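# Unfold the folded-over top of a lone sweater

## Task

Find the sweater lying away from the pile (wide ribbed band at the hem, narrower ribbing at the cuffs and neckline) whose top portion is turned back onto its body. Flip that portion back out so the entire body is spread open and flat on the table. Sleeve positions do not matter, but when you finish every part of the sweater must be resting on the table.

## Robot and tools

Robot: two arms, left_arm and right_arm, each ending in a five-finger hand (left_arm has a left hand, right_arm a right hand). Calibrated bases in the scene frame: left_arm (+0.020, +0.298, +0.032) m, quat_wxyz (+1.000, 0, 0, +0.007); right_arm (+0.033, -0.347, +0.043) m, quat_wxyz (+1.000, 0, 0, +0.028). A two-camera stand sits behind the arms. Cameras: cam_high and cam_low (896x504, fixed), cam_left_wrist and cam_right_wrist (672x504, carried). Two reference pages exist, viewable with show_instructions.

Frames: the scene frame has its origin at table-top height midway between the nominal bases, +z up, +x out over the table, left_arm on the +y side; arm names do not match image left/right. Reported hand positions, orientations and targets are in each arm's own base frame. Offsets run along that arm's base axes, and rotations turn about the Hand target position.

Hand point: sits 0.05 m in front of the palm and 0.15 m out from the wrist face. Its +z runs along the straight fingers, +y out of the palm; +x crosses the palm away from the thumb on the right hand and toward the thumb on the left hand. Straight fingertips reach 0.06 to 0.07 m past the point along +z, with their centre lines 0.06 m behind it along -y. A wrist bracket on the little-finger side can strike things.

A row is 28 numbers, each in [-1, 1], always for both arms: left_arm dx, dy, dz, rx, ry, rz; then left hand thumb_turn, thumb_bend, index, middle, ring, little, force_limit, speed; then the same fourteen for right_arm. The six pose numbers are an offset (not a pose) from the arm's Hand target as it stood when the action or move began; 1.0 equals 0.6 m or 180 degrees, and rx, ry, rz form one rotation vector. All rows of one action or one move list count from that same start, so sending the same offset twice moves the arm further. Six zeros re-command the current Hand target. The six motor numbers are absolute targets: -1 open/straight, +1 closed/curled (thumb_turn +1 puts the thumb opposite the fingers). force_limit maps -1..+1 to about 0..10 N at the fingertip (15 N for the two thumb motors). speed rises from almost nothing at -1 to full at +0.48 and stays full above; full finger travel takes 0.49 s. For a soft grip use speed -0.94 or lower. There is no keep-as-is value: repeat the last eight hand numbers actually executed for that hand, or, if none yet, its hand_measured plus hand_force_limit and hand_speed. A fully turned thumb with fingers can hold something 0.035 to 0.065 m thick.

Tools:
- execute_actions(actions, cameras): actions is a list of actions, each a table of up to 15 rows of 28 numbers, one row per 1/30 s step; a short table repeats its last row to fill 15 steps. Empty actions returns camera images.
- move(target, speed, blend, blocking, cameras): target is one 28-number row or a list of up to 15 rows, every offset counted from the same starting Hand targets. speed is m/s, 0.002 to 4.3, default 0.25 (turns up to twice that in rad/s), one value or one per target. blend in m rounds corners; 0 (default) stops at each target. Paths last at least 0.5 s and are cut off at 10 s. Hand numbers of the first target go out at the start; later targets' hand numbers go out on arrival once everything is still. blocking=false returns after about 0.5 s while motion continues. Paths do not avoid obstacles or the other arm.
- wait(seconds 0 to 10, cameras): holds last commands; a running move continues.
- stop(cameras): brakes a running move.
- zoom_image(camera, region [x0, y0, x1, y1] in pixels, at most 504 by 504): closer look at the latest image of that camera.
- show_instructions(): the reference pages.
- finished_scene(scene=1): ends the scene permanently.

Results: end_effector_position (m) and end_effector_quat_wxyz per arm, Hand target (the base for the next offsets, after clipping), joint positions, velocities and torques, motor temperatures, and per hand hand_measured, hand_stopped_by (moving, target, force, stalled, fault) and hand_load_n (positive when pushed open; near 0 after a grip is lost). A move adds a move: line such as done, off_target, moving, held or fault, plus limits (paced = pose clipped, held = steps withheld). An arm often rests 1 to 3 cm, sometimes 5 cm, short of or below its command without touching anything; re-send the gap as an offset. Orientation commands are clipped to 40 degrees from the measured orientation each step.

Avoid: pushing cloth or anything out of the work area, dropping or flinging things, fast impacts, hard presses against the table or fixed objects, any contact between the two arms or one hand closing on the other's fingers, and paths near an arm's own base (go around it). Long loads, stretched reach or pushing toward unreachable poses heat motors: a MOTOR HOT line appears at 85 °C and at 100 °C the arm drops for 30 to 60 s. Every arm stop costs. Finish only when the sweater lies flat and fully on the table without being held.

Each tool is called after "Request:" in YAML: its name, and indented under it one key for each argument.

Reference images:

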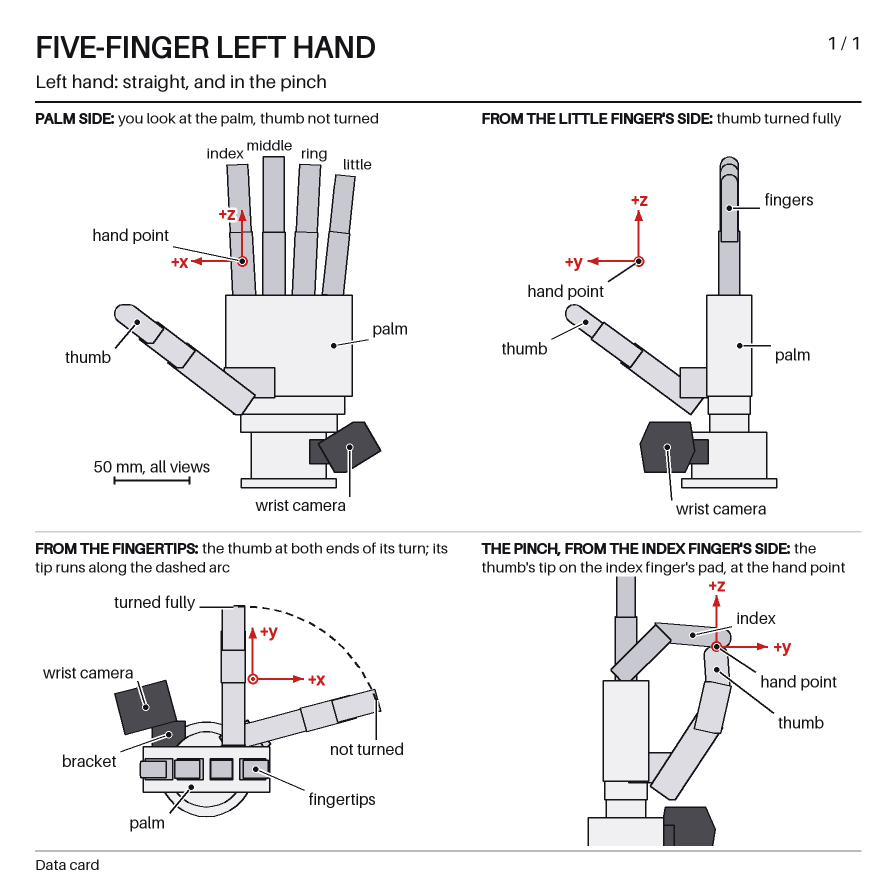

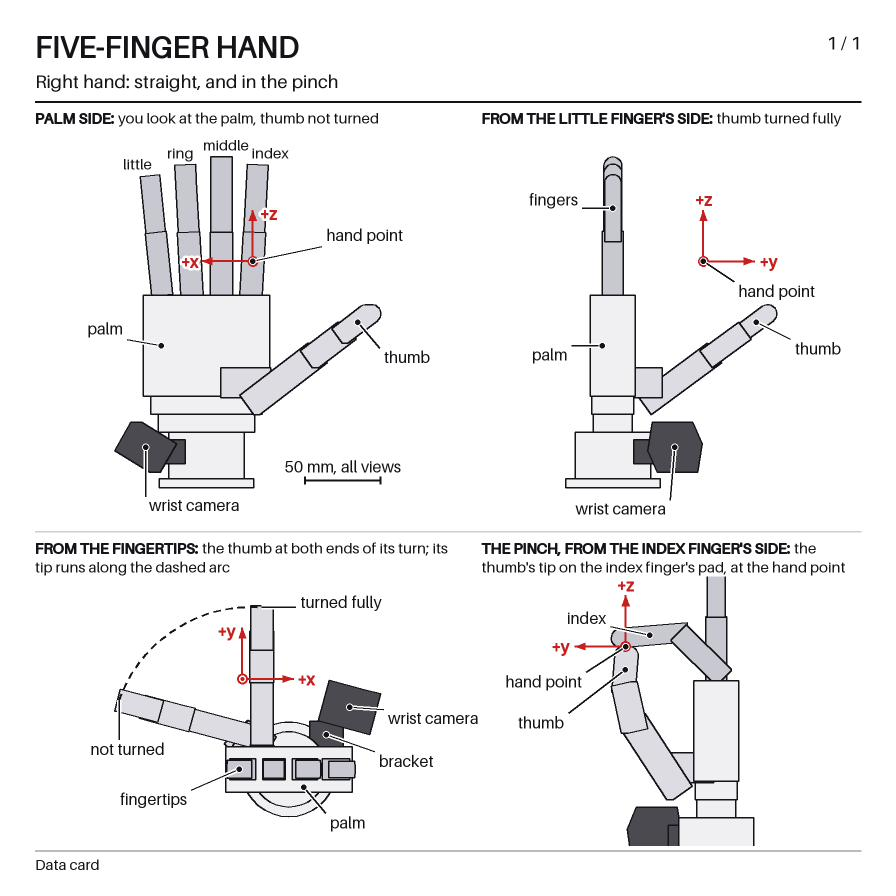

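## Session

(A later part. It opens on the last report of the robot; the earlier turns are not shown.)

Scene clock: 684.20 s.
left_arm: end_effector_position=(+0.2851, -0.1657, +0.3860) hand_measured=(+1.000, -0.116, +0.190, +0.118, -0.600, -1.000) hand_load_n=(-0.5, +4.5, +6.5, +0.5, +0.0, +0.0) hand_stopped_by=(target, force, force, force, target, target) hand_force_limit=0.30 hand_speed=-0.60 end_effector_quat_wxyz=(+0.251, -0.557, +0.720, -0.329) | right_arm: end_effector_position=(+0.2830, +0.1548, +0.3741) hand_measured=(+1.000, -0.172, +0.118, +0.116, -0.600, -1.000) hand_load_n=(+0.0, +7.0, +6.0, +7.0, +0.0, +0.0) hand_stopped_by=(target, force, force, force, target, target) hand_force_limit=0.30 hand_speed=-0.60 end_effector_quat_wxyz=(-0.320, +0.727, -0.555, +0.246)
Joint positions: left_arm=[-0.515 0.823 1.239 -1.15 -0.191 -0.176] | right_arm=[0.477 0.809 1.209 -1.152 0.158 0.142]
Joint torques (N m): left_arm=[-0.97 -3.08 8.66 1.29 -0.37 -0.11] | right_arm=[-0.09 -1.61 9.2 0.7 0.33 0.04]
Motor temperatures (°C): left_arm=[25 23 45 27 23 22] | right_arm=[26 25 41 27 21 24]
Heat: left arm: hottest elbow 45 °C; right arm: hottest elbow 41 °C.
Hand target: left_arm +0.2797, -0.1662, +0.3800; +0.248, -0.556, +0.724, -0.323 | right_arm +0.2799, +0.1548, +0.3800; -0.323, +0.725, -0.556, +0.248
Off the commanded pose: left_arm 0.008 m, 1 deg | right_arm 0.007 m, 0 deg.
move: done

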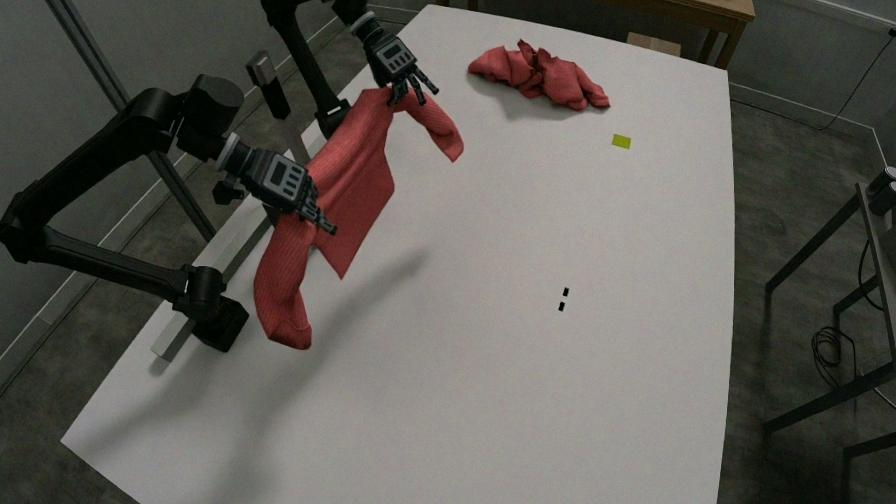

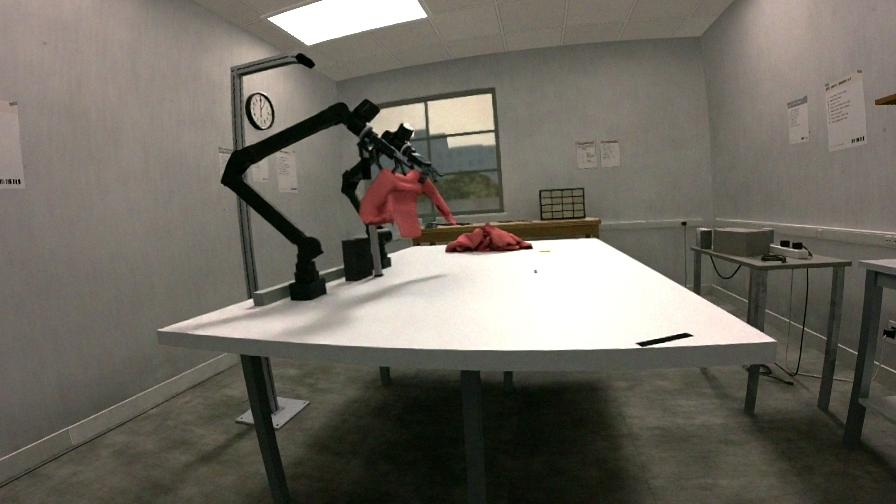

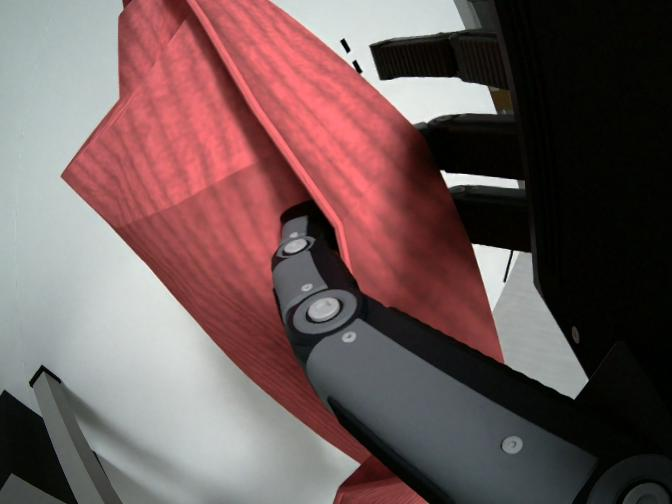

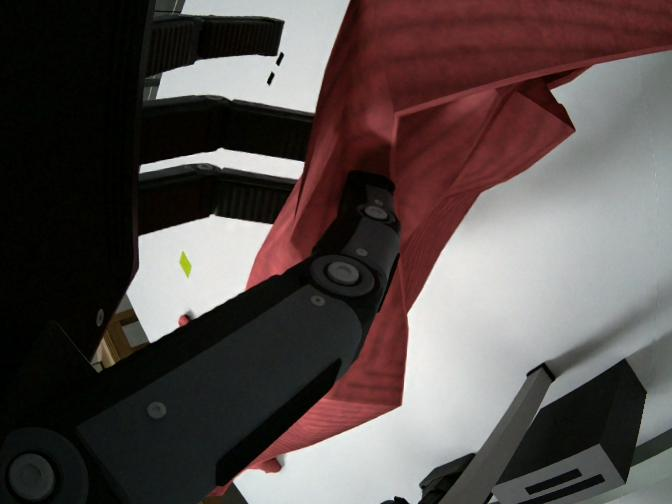

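Request:
move:
  target: [0,0.0,-0.3,0,0,0,1,0.1,0.3,0.3,-0.6,-1,0.3,-0.6,0,0,-0.3,0,0,0,1,0.1,0.3,0.3,-0.6,-1,0.3,-0.6]
  speed: 0.2
  cameras: ["cam_high","cam_low","cam_left_wrist","cam_right_wrist"]

Request:
zoom_image:
  camera: "cam_low"
  region: [340, 180, 480, 320]

Request:
zoom_image:
  camera: "cam_high"
  region: [270, 110, 490, 400]

Scene clock: 709.70 s.
left_arm: end_effector_position=(+0.2810, -0.1655, +0.2007) hand_measured=(+1.000, -0.116, +0.190, +0.118, -0.600, -1.000) hand_load_n=(-0.5, +4.5, +7.0, +0.5, +0.0, +0.0) hand_stopped_by=(target, force, force, force, target, target) hand_force_limit=0.30 hand_speed=-0.60 end_effector_quat_wxyz=(+0.243, -0.562, +0.725, -0.317) | right_arm: end_effector_position=(+0.2755, +0.1528, +0.1884) hand_measured=(+1.000, -0.172, +0.118, +0.116, -0.600, -1.000) hand_load_n=(+0.5, +7.0, +6.0, +7.0, +0.0, +0.0) hand_stopped_by=(target, force, force, force, target, target) hand_force_limit=0.30 hand_speed=-0.60 end_effector_quat_wxyz=(-0.308, +0.731, -0.561, +0.237)
Joint positions: left_arm=[-0.519 0.73 0.716 -0.752 -0.191 -0.186] | right_arm=[0.48 0.712 0.686 -0.76 0.157 0.152]
Joint torques (N m): left_arm=[-0.67 -3.49 9.28 2.09 -0.4 -0.02] | right_arm=[-0.44 -3.19 9.69 1.61 0.5 -0.06]
Heat: left arm: hottest elbow 41 °C; right arm: hottest elbow 39 °C.
Hand target: left_arm +0.2796, -0.1662, +0.1998; +0.248, -0.556, +0.724, -0.323 | right_arm +0.2800, +0.1547, +0.2000; -0.323, +0.725, -0.556, +0.248
Off the commanded pose: left_arm 0.002 m, 1 deg | right_arm 0.013 m, 2 deg.
move: off_target (right_arm)

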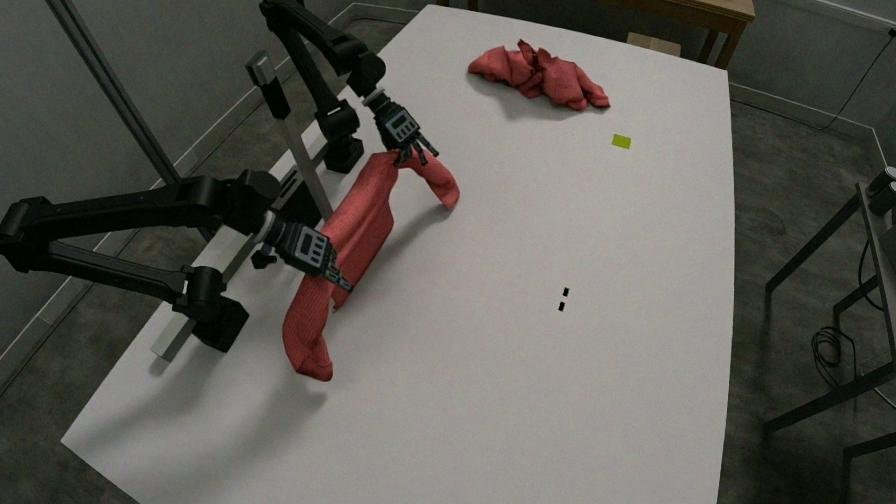

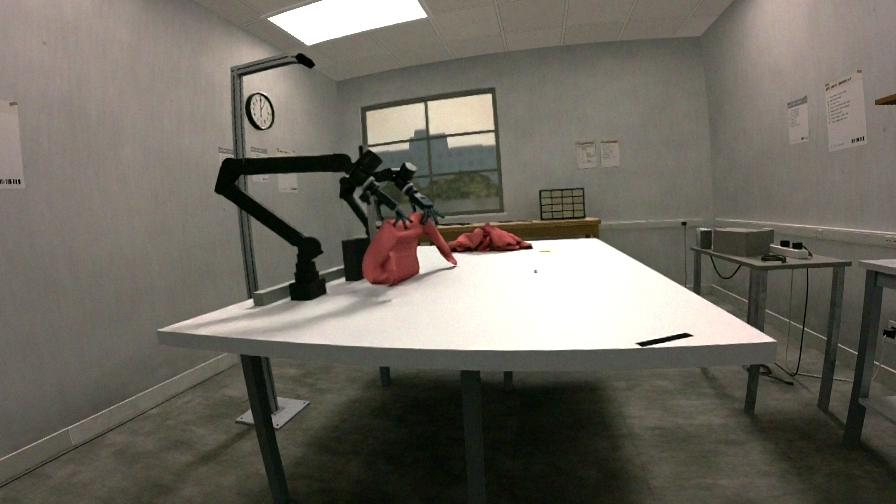

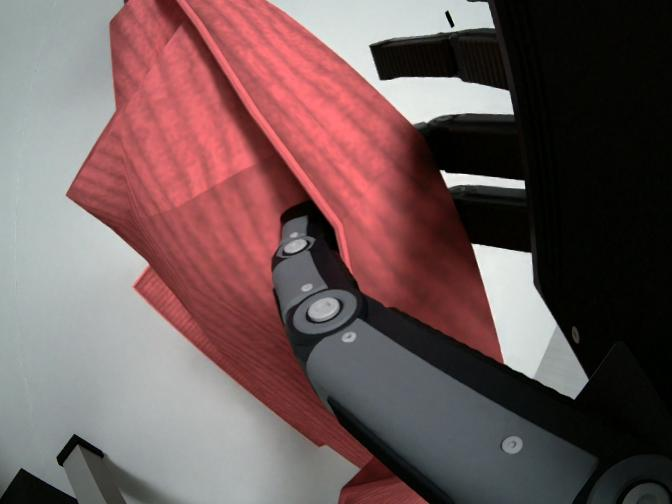

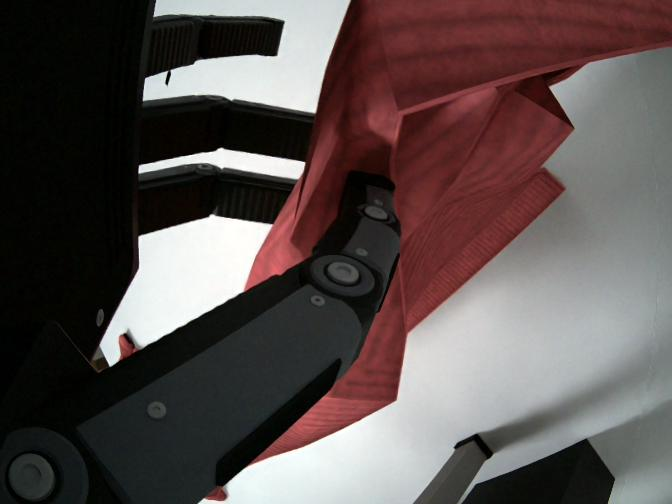

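Scaled by 3.600.

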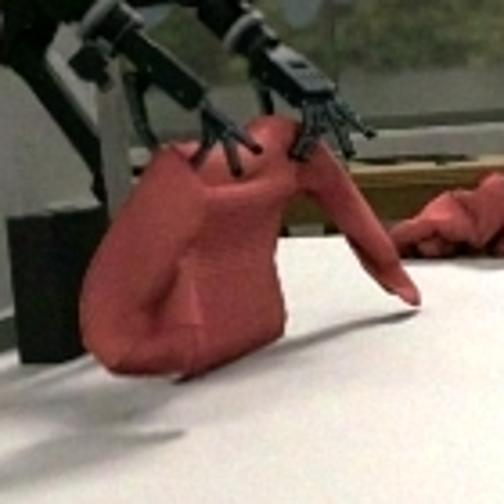

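Scaled by 1.738.

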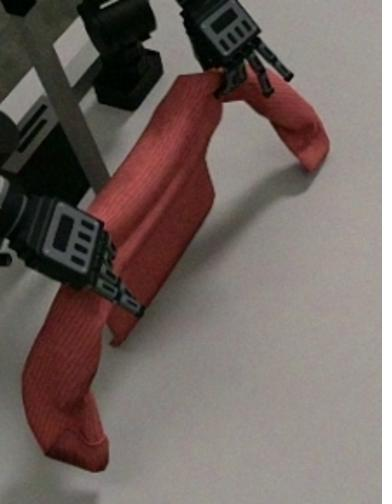

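Request:
zoom_image:
  camera: "cam_left_wrist"
  region: [40, 0, 400, 270]

Request:
zoom_image:
  camera: "cam_left_wrist"
  region: [40, 150, 400, 504]

Request:
zoom_image:
  camera: "cam_right_wrist"
  region: [220, 0, 640, 460]

Scaled by 1.400 from the camera's 672x504 image, which has a finer 960x720 frame.

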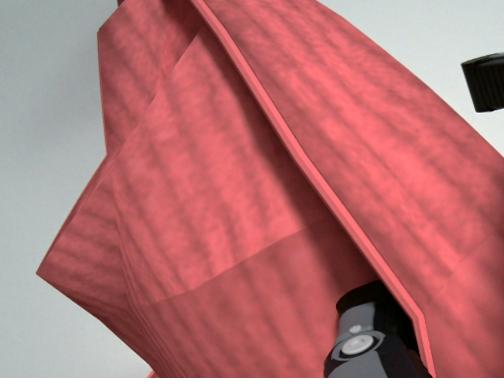

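Scaled by 1.400 from the camera's 672x504 image, which has a finer 960x720 frame.

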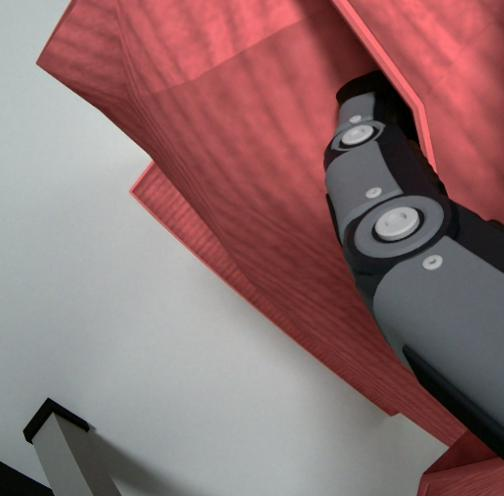

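Scaled by 1.096 from the camera's 672x504 image, which has a finer 960x720 frame.

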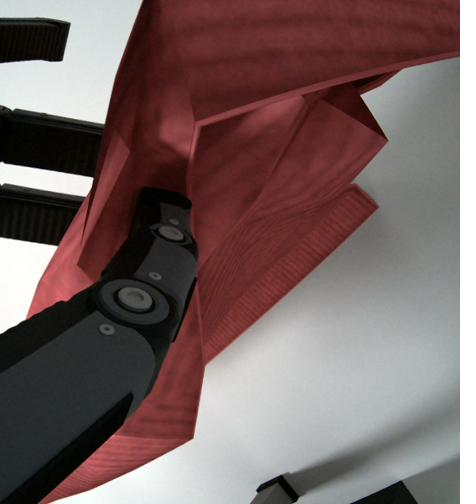

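Request:
move:
  target:
    - [0.2,-0.003,-0.166,0,0,0,1,0.1,0.3,0.3,-0.6,-1,0.3,-0.6,0.2,-0.011,-0.166,0,0,0,1,0.1,0.3,0.3,-0.6,-1,0.3,-0.6]
    - [0.4,-0.006,-0.315,0,0,0,1,0.1,0.3,0.3,-0.6,-1,0.3,-0.6,0.4,-0.022,-0.33,0,0,0,1,0.1,0.3,0.3,-0.6,-1,0.3,-0.6]
  speed: 0.12
  blend: 0.03
  cameras: ["cam_high","cam_low","cam_left_wrist","cam_right_wrist"]

Request:
zoom_image:
  camera: "cam_low"
  region: [360, 180, 520, 320]

Request:
zoom_image:
  camera: "cam_high"
  region: [290, 130, 530, 420]

Scene clock: 736.00 s.
left_arm: end_effector_position=(+0.4923, -0.1735, +0.0030) hand_measured=(+1.000, -0.116, +0.190, +0.118, -0.600, -1.000) hand_load_n=(-0.5, +4.0, +7.5, +0.5, +0.0, +0.0) hand_stopped_by=(target, force, force, force, target, target) hand_force_limit=0.30 hand_speed=-0.60 end_effector_quat_wxyz=(+0.232, -0.562, +0.729, -0.315) | right_arm: end_effector_position=(+0.4983, +0.1483, +0.0007) hand_measured=(+1.000, -0.172, +0.118, +0.116, -0.600, -1.000) hand_load_n=(+0.5, +5.0, +5.5, +5.5, +0.0, +0.0) hand_stopped_by=(target, force, force, force, target, target) hand_force_limit=0.30 hand_speed=-0.60 end_effector_quat_wxyz=(-0.321, +0.725, -0.563, +0.232)
Joint positions: left_arm=[-0.276 1.608 0.807 0.033 0.003 -0.019] | right_arm=[0.213 1.611 0.794 0.06 -0.053 -0.015]
Joint torques (N m): left_arm=[1.32 -10.17 11.56 2.06 -0.1 0.15] | right_arm=[-2.61 -10.05 9.24 1.76 0.18 -0.24]
Motor temperatures (°C): left_arm=[25 23 40 27 23 22] | right_arm=[26 25 40 27 21 24]
Heat: left arm: hottest elbow 40 °C; right arm: hottest elbow 40 °C.
Hand target: left_arm +0.5196, -0.1700, +0.0110; +0.248, -0.556, +0.724, -0.323 | right_arm +0.5199, +0.1415, +0.0019; -0.323, +0.725, -0.556, +0.248
Off the commanded pose: left_arm 0.029 m, 2 deg | right_arm 0.023 m, 2 deg.
move: off_target (left_arm, right_arm)

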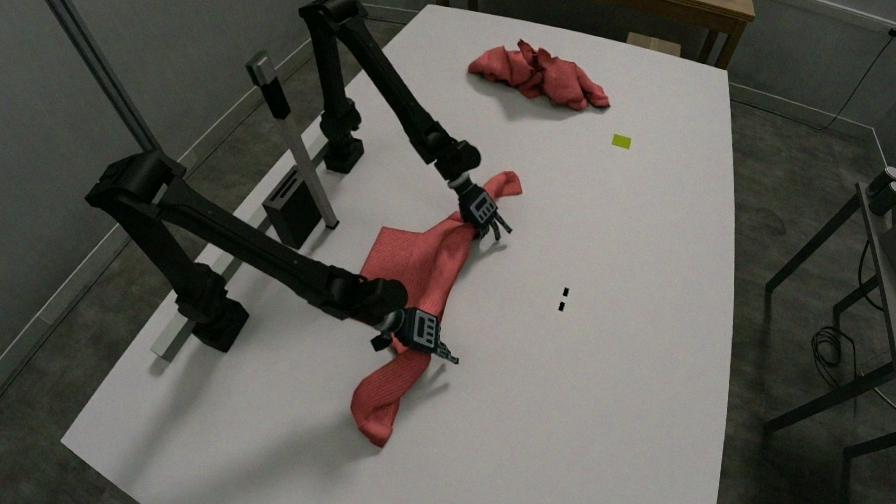

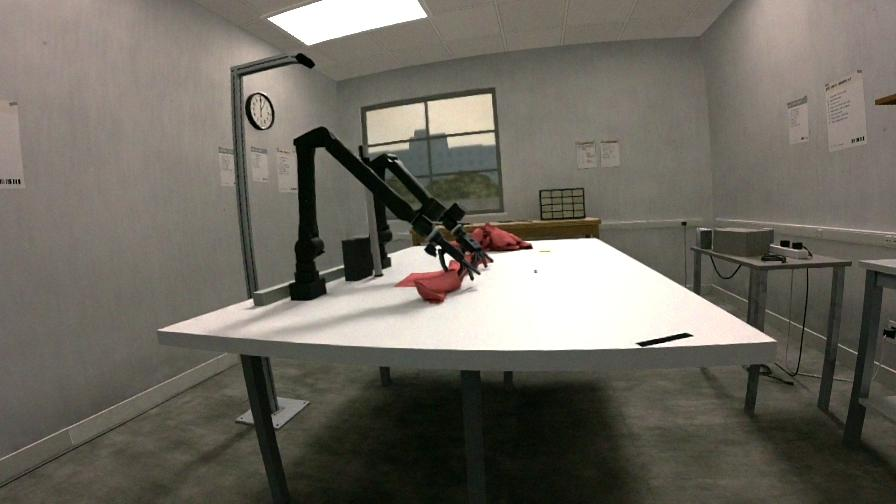

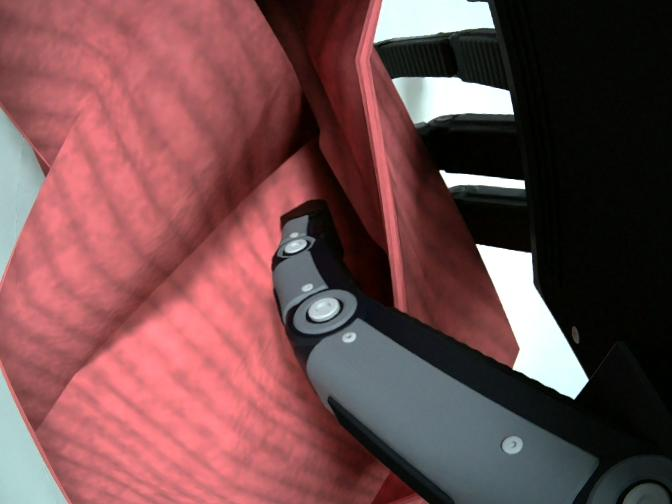

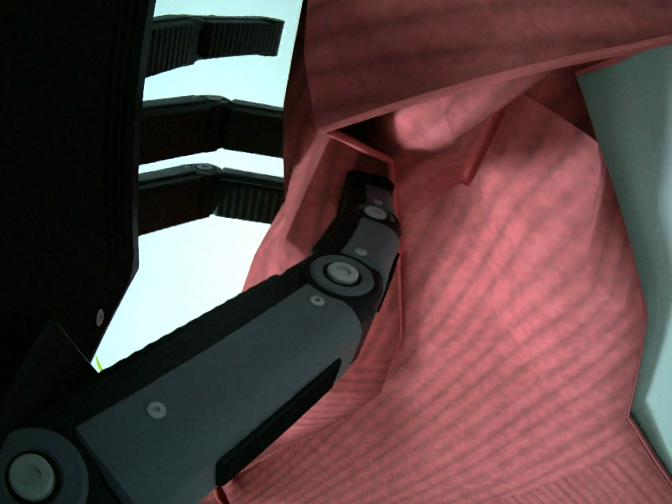

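Scaled by 3.150.

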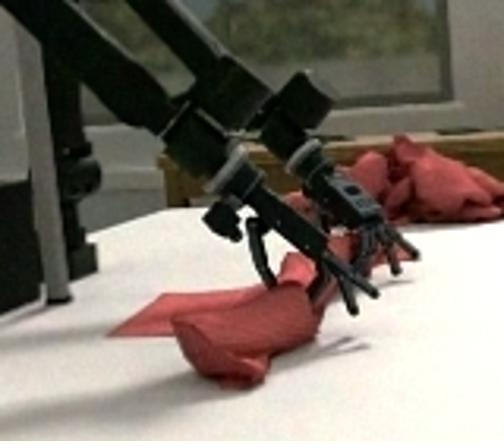

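Scaled by 1.738.

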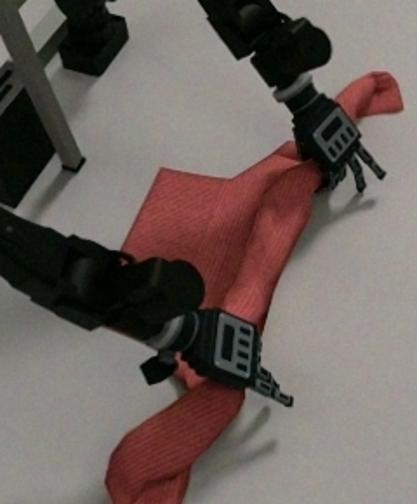

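Request:
move:
  target: [0.05,0,0,0,0,0,1,0.1,0.3,0.3,-0.6,-1,0.3,-0.6,0.05,0,-0.01,0,0,0,1,0.1,0.3,0.3,-0.6,-1,0.3,-0.6]
  speed: 0.08
  cameras: ["cam_high","cam_low","cam_left_wrist","cam_right_wrist"]

Request:
zoom_image:
  camera: "cam_high"
  region: [290, 130, 530, 420]

Scene clock: 745.53 s.
left_arm: end_effector_position=(+0.5259, -0.1751, +0.0049) hand_measured=(+1.000, -0.116, +0.190, +0.118, -0.600, -1.000) hand_load_n=(-0.5, +4.0, +7.0, +0.5, +0.0, +0.0) hand_stopped_by=(target, force, force, force, target, target) hand_force_limit=0.30 hand_speed=-0.60 end_effector_quat_wxyz=(+0.237, -0.559, +0.727, -0.321) | right_arm: end_effector_position=(+0.5317, +0.1484, -0.0006) hand_measured=(+1.000, -0.172, +0.118, +0.116, -0.600, -1.000) hand_load_n=(+0.0, +4.5, +6.0, +6.0, +0.0, -0.5) hand_stopped_by=(target, force, force, force, target, target) hand_force_limit=0.30 hand_speed=-0.60 end_effector_quat_wxyz=(-0.326, +0.723, -0.562, +0.237)
Joint positions: left_arm=[-0.259 1.67 0.888 0.033 0.014 -0.006] | right_arm=[0.198 1.681 0.877 0.06 -0.061 -0.024]
Joint torques (N m): left_arm=[1.2 -11.4 12.03 1.29 -0.06 0.13] | right_arm=[-2.14 -10.52 9.13 1.35 0.01 -0.31]
Heat: left arm: hottest elbow 39 °C; right arm: hottest elbow 39 °C.
Hand target: left_arm +0.5497, -0.1700, +0.0109; +0.248, -0.556, +0.725, -0.323 | right_arm +0.5499, +0.1416, -0.0040; -0.323, +0.725, -0.556, +0.248
Off the commanded pose: left_arm 0.025 m, 1 deg | right_arm 0.020 m, 1 deg.
move: off_target (left_arm, right_arm)

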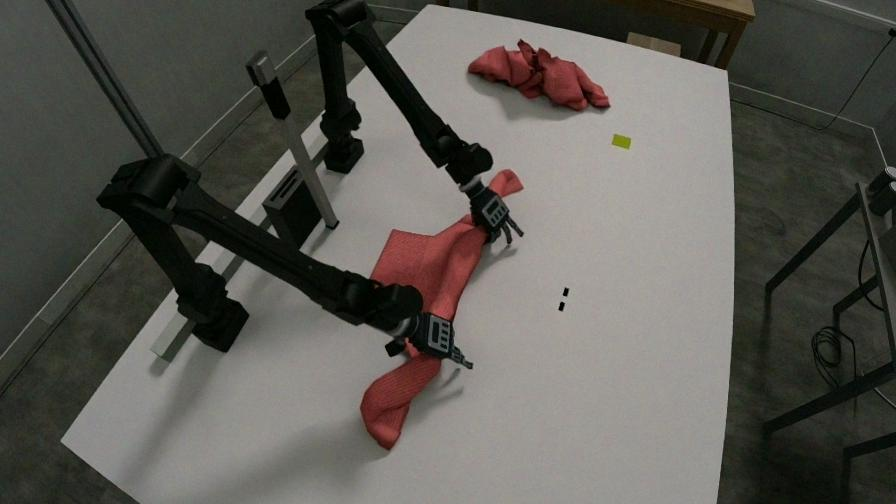

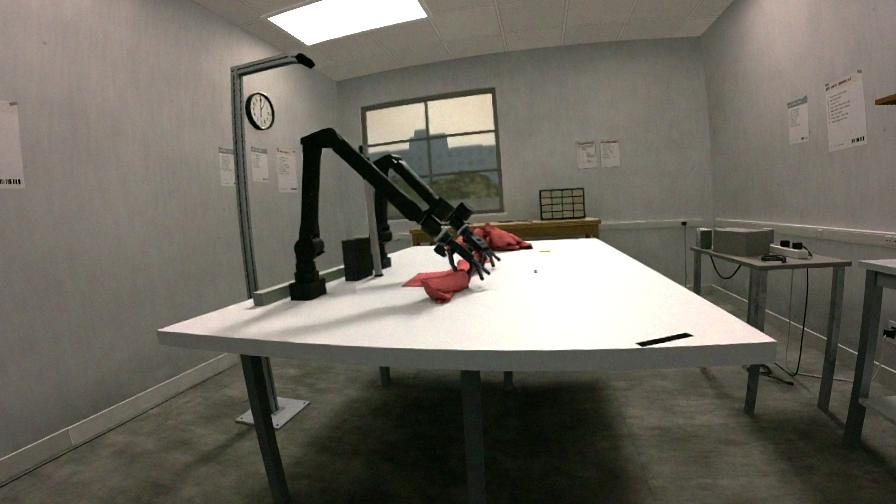

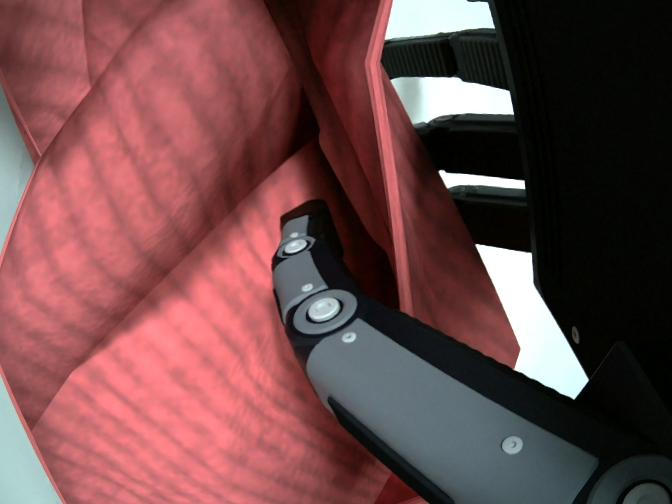

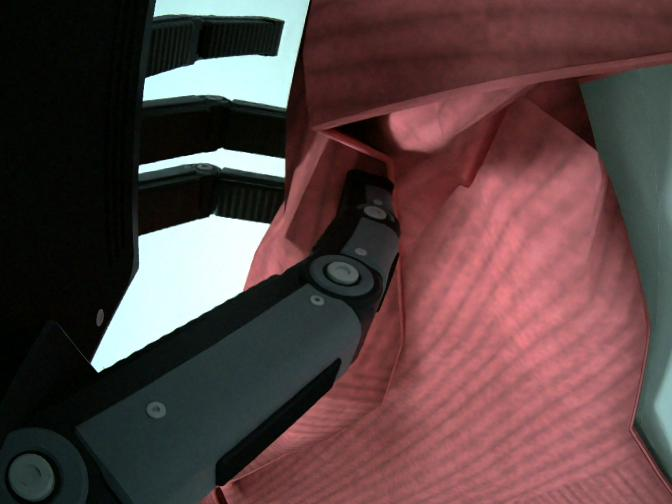

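Scaled by 1.738.

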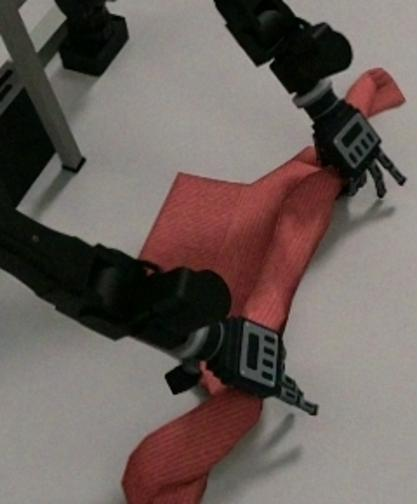

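Request:
move:
  target:
    - [0,0,0,0,0,0,1,-1,-0.3,-0.3,-0.6,-1,0.3,0.0,0,0,0,0,0,0,1,-1,-0.3,-0.3,-0.6,-1,0.3,0.0]
    - [-0.08,0,0.12,0,0,0,1,-1,-0.8,-0.8,-0.8,-1,0.3,0.0,-0.08,0,0.12,0,0,0,1,-1,-0.8,-0.8,-0.8,-1,0.3,0.0]
    - [-0.2,0,0.4,0,0,0,1,-1,-0.8,-0.8,-0.8,-1,0.3,0.0,-0.2,0,0.4,0,0,0,1,-1,-0.8,-0.8,-0.8,-1,0.3,0.0]
  speed: [0.1,0.1,0.25]
  cameras: ["cam_high","cam_low","cam_left_wrist","cam_right_wrist"]

Request:
zoom_image:
  camera: "cam_high"
  region: [290, 130, 570, 470]

Scene clock: 757.77 s.
left_arm: end_effector_position=(+0.4177, -0.1582, +0.2220) hand_measured=(+1.000, -1.000, -0.800, -0.800, -0.800, -1.000) hand_load_n=(+0.0, +0.0, -0.5, +0.0, +0.0, +0.0) hand_stopped_by=(target, target, target, target, target, target) hand_force_limit=0.30 hand_speed=0.00 end_effector_quat_wxyz=(+0.239, -0.563, +0.731, -0.303) | right_arm: end_effector_position=(+0.4193, +0.1337, +0.2095) hand_measured=(+1.000, -1.000, -0.800, -0.800, -0.800, -1.000) hand_load_n=(+0.0, +0.0, +0.0, +0.0, +0.0, +0.0) hand_stopped_by=(target, target, target, target, target, target) hand_force_limit=0.30 hand_speed=0.00 end_effector_quat_wxyz=(-0.305, +0.733, -0.559, +0.239)
Joint positions: left_arm=[-0.307 1.116 0.992 -0.654 -0.043 -0.03] | right_arm=[0.237 1.106 0.951 -0.62 -0.013 -0.026]
Joint torques (N m): left_arm=[-1.2 -7.41 15.35 1.2 -0.15 -0.19] | right_arm=[-0.56 -7.88 12.79 0.95 0.06 0.12]
Heat: left arm: hottest elbow 41 °C; right arm: hottest elbow 39 °C.
Hand target: left_arm +0.4296, -0.1698, +0.2510; +0.248, -0.556, +0.724, -0.323 | right_arm +0.4299, +0.1416, +0.2360; -0.323, +0.725, -0.556, +0.248
Off the commanded pose: left_arm 0.033 m, 3 deg | right_arm 0.030 m, 2 deg.
move: off_target (left_arm, right_arm)

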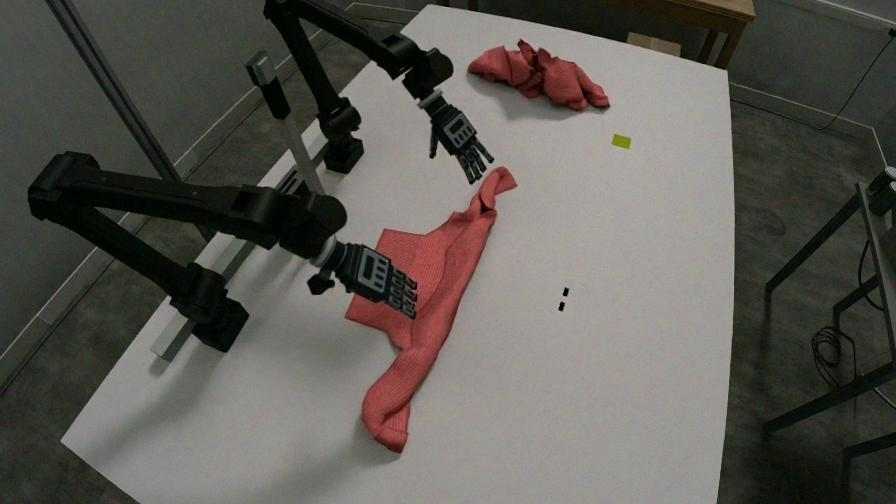

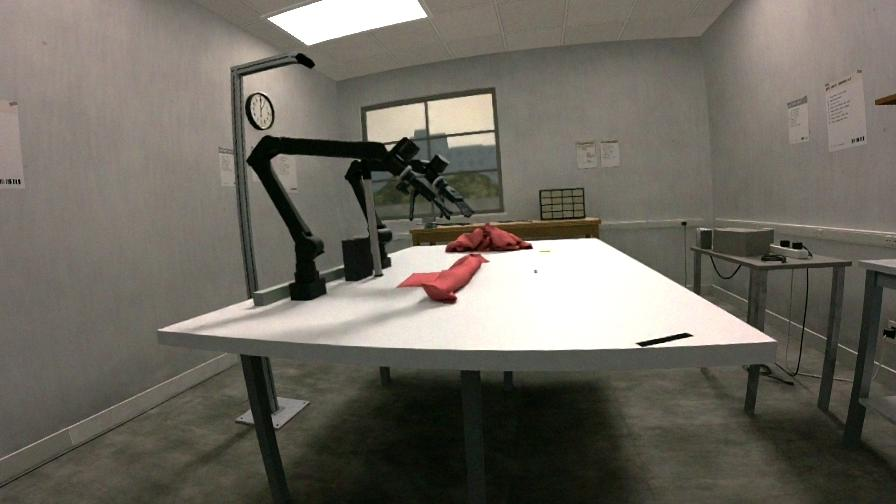

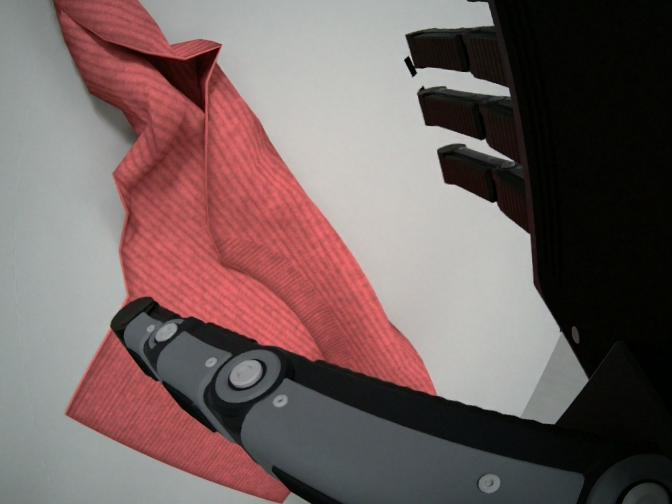

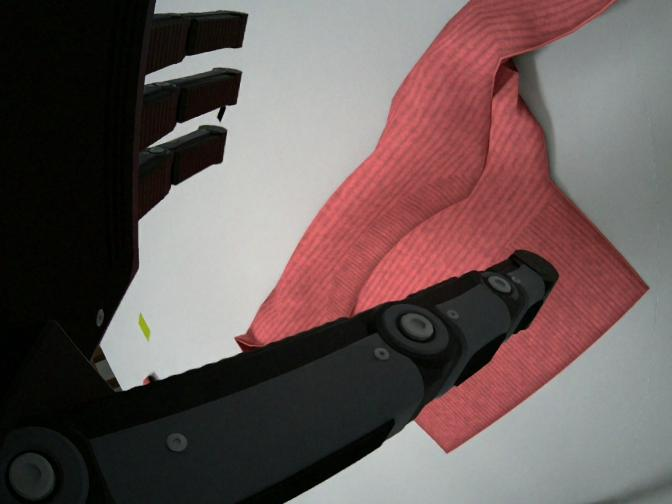

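Scaled by 1.482.

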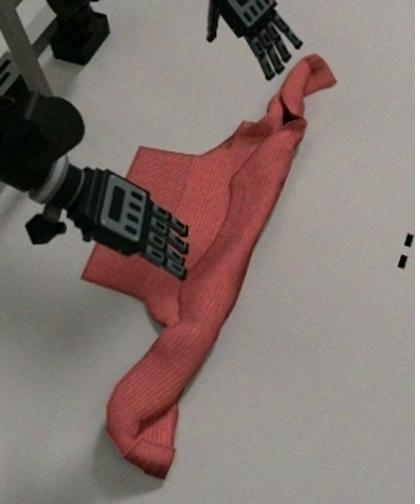

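Request:
move:
  target: [-0.35,0.05,0.048,0,0,0,-1,-1,-0.8,-0.8,-0.8,-1,0.3,0.0,-0.35,-0.02,0.073,0,0,0,-1,-1,-0.8,-0.8,-0.8,-1,0.3,0.0]
  speed: 0.3
  cameras: ["cam_high","cam_low","cam_left_wrist","cam_right_wrist"]

Request:
zoom_image:
  camera: "cam_high"
  region: [320, 150, 540, 470]

Scene clock: 807.63 s.
left_arm: end_effector_position=(+0.2250, -0.1380, +0.2871) hand_measured=(-1.000, -1.000, -0.800, -0.800, -0.800, -1.000) hand_load_n=(-0.5, +0.0, +0.0, +0.0, +0.0, +0.0) hand_stopped_by=(target, target, target, target, target, target) hand_force_limit=0.30 hand_speed=0.00 end_effector_quat_wxyz=(+0.255, -0.556, +0.720, -0.328) | right_arm: end_effector_position=(+0.2212, +0.1268, +0.2714) hand_measured=(-1.000, -1.000, -0.800, -0.800, -0.800, -1.000) hand_load_n=(+0.0, +0.0, +0.0, +0.0, +0.0, +0.0) hand_stopped_by=(target, target, target, target, target, target) hand_force_limit=0.30 hand_speed=0.00 end_effector_quat_wxyz=(-0.317, +0.728, -0.554, +0.249)
Joint positions: left_arm=[-0.56 0.554 0.879 -1.063 -0.23 -0.202] | right_arm=[0.512 0.535 0.844 -1.067 0.19 0.16]
Joint torques (N m): left_arm=[-1.26 0.26 9.01 1.25 -0.24 -0.22] | right_arm=[-1.08 -0.03 10.07 0.79 0.18 0.18]
Heat: left arm: hottest elbow 43 °C; right arm: hottest elbow 42 °C.
Hand target: left_arm +0.2196, -0.1399, +0.2798; +0.248, -0.556, +0.724, -0.323 | right_arm +0.2199, +0.1296, +0.2798; -0.323, +0.725, -0.556, +0.248
Off the commanded pose: left_arm 0.009 m, 1 deg | right_arm 0.009 m, 1 deg.
move: done

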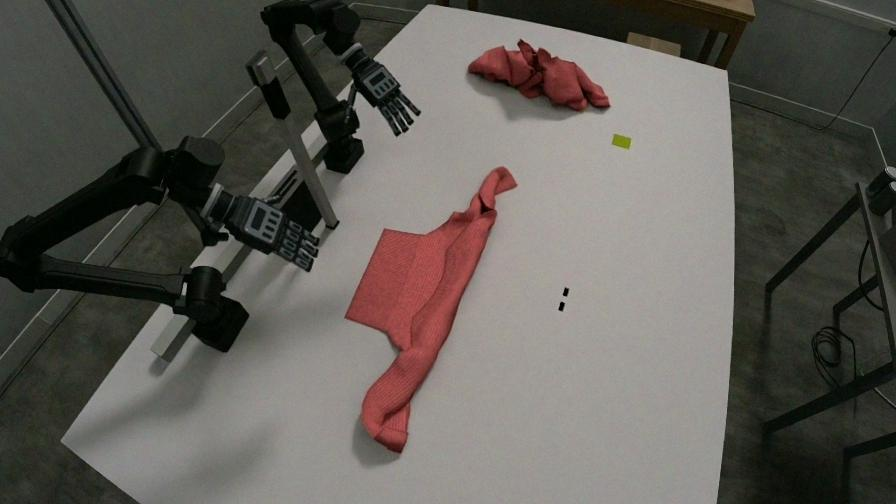

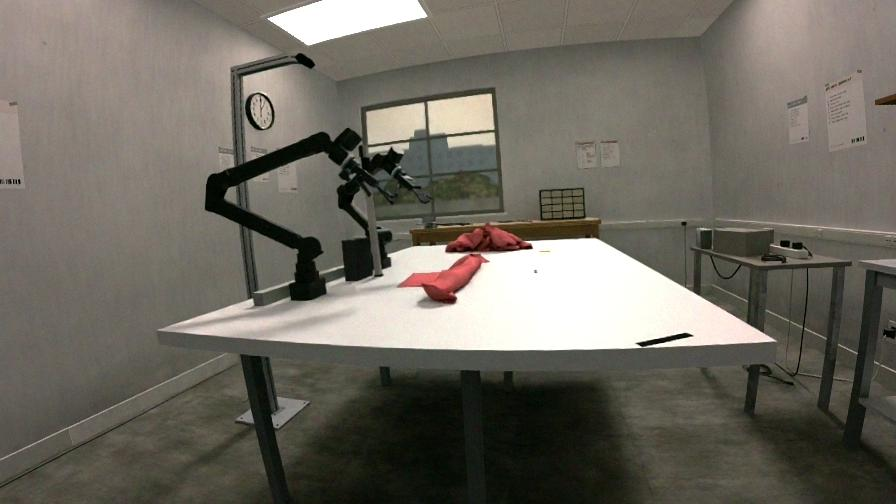

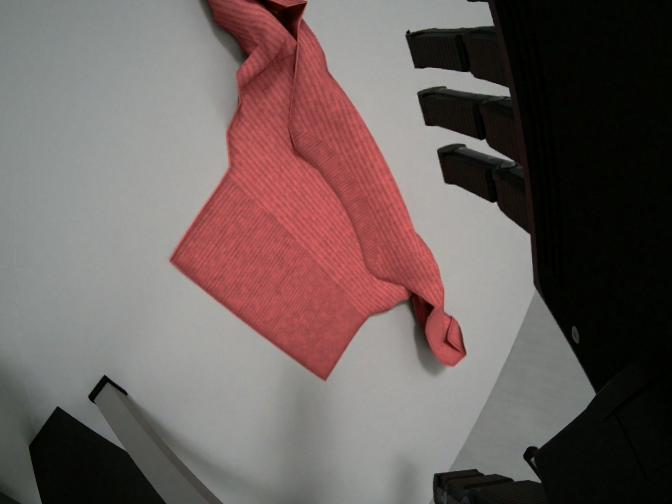

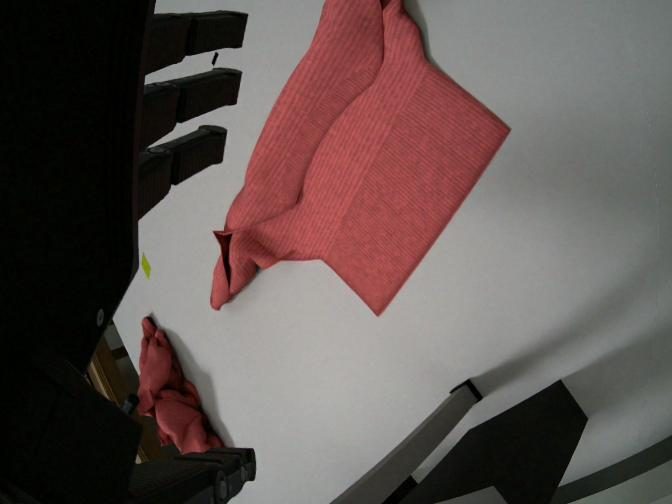

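Scaled by 1.575.

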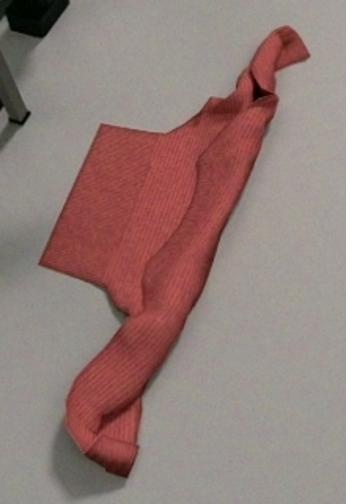

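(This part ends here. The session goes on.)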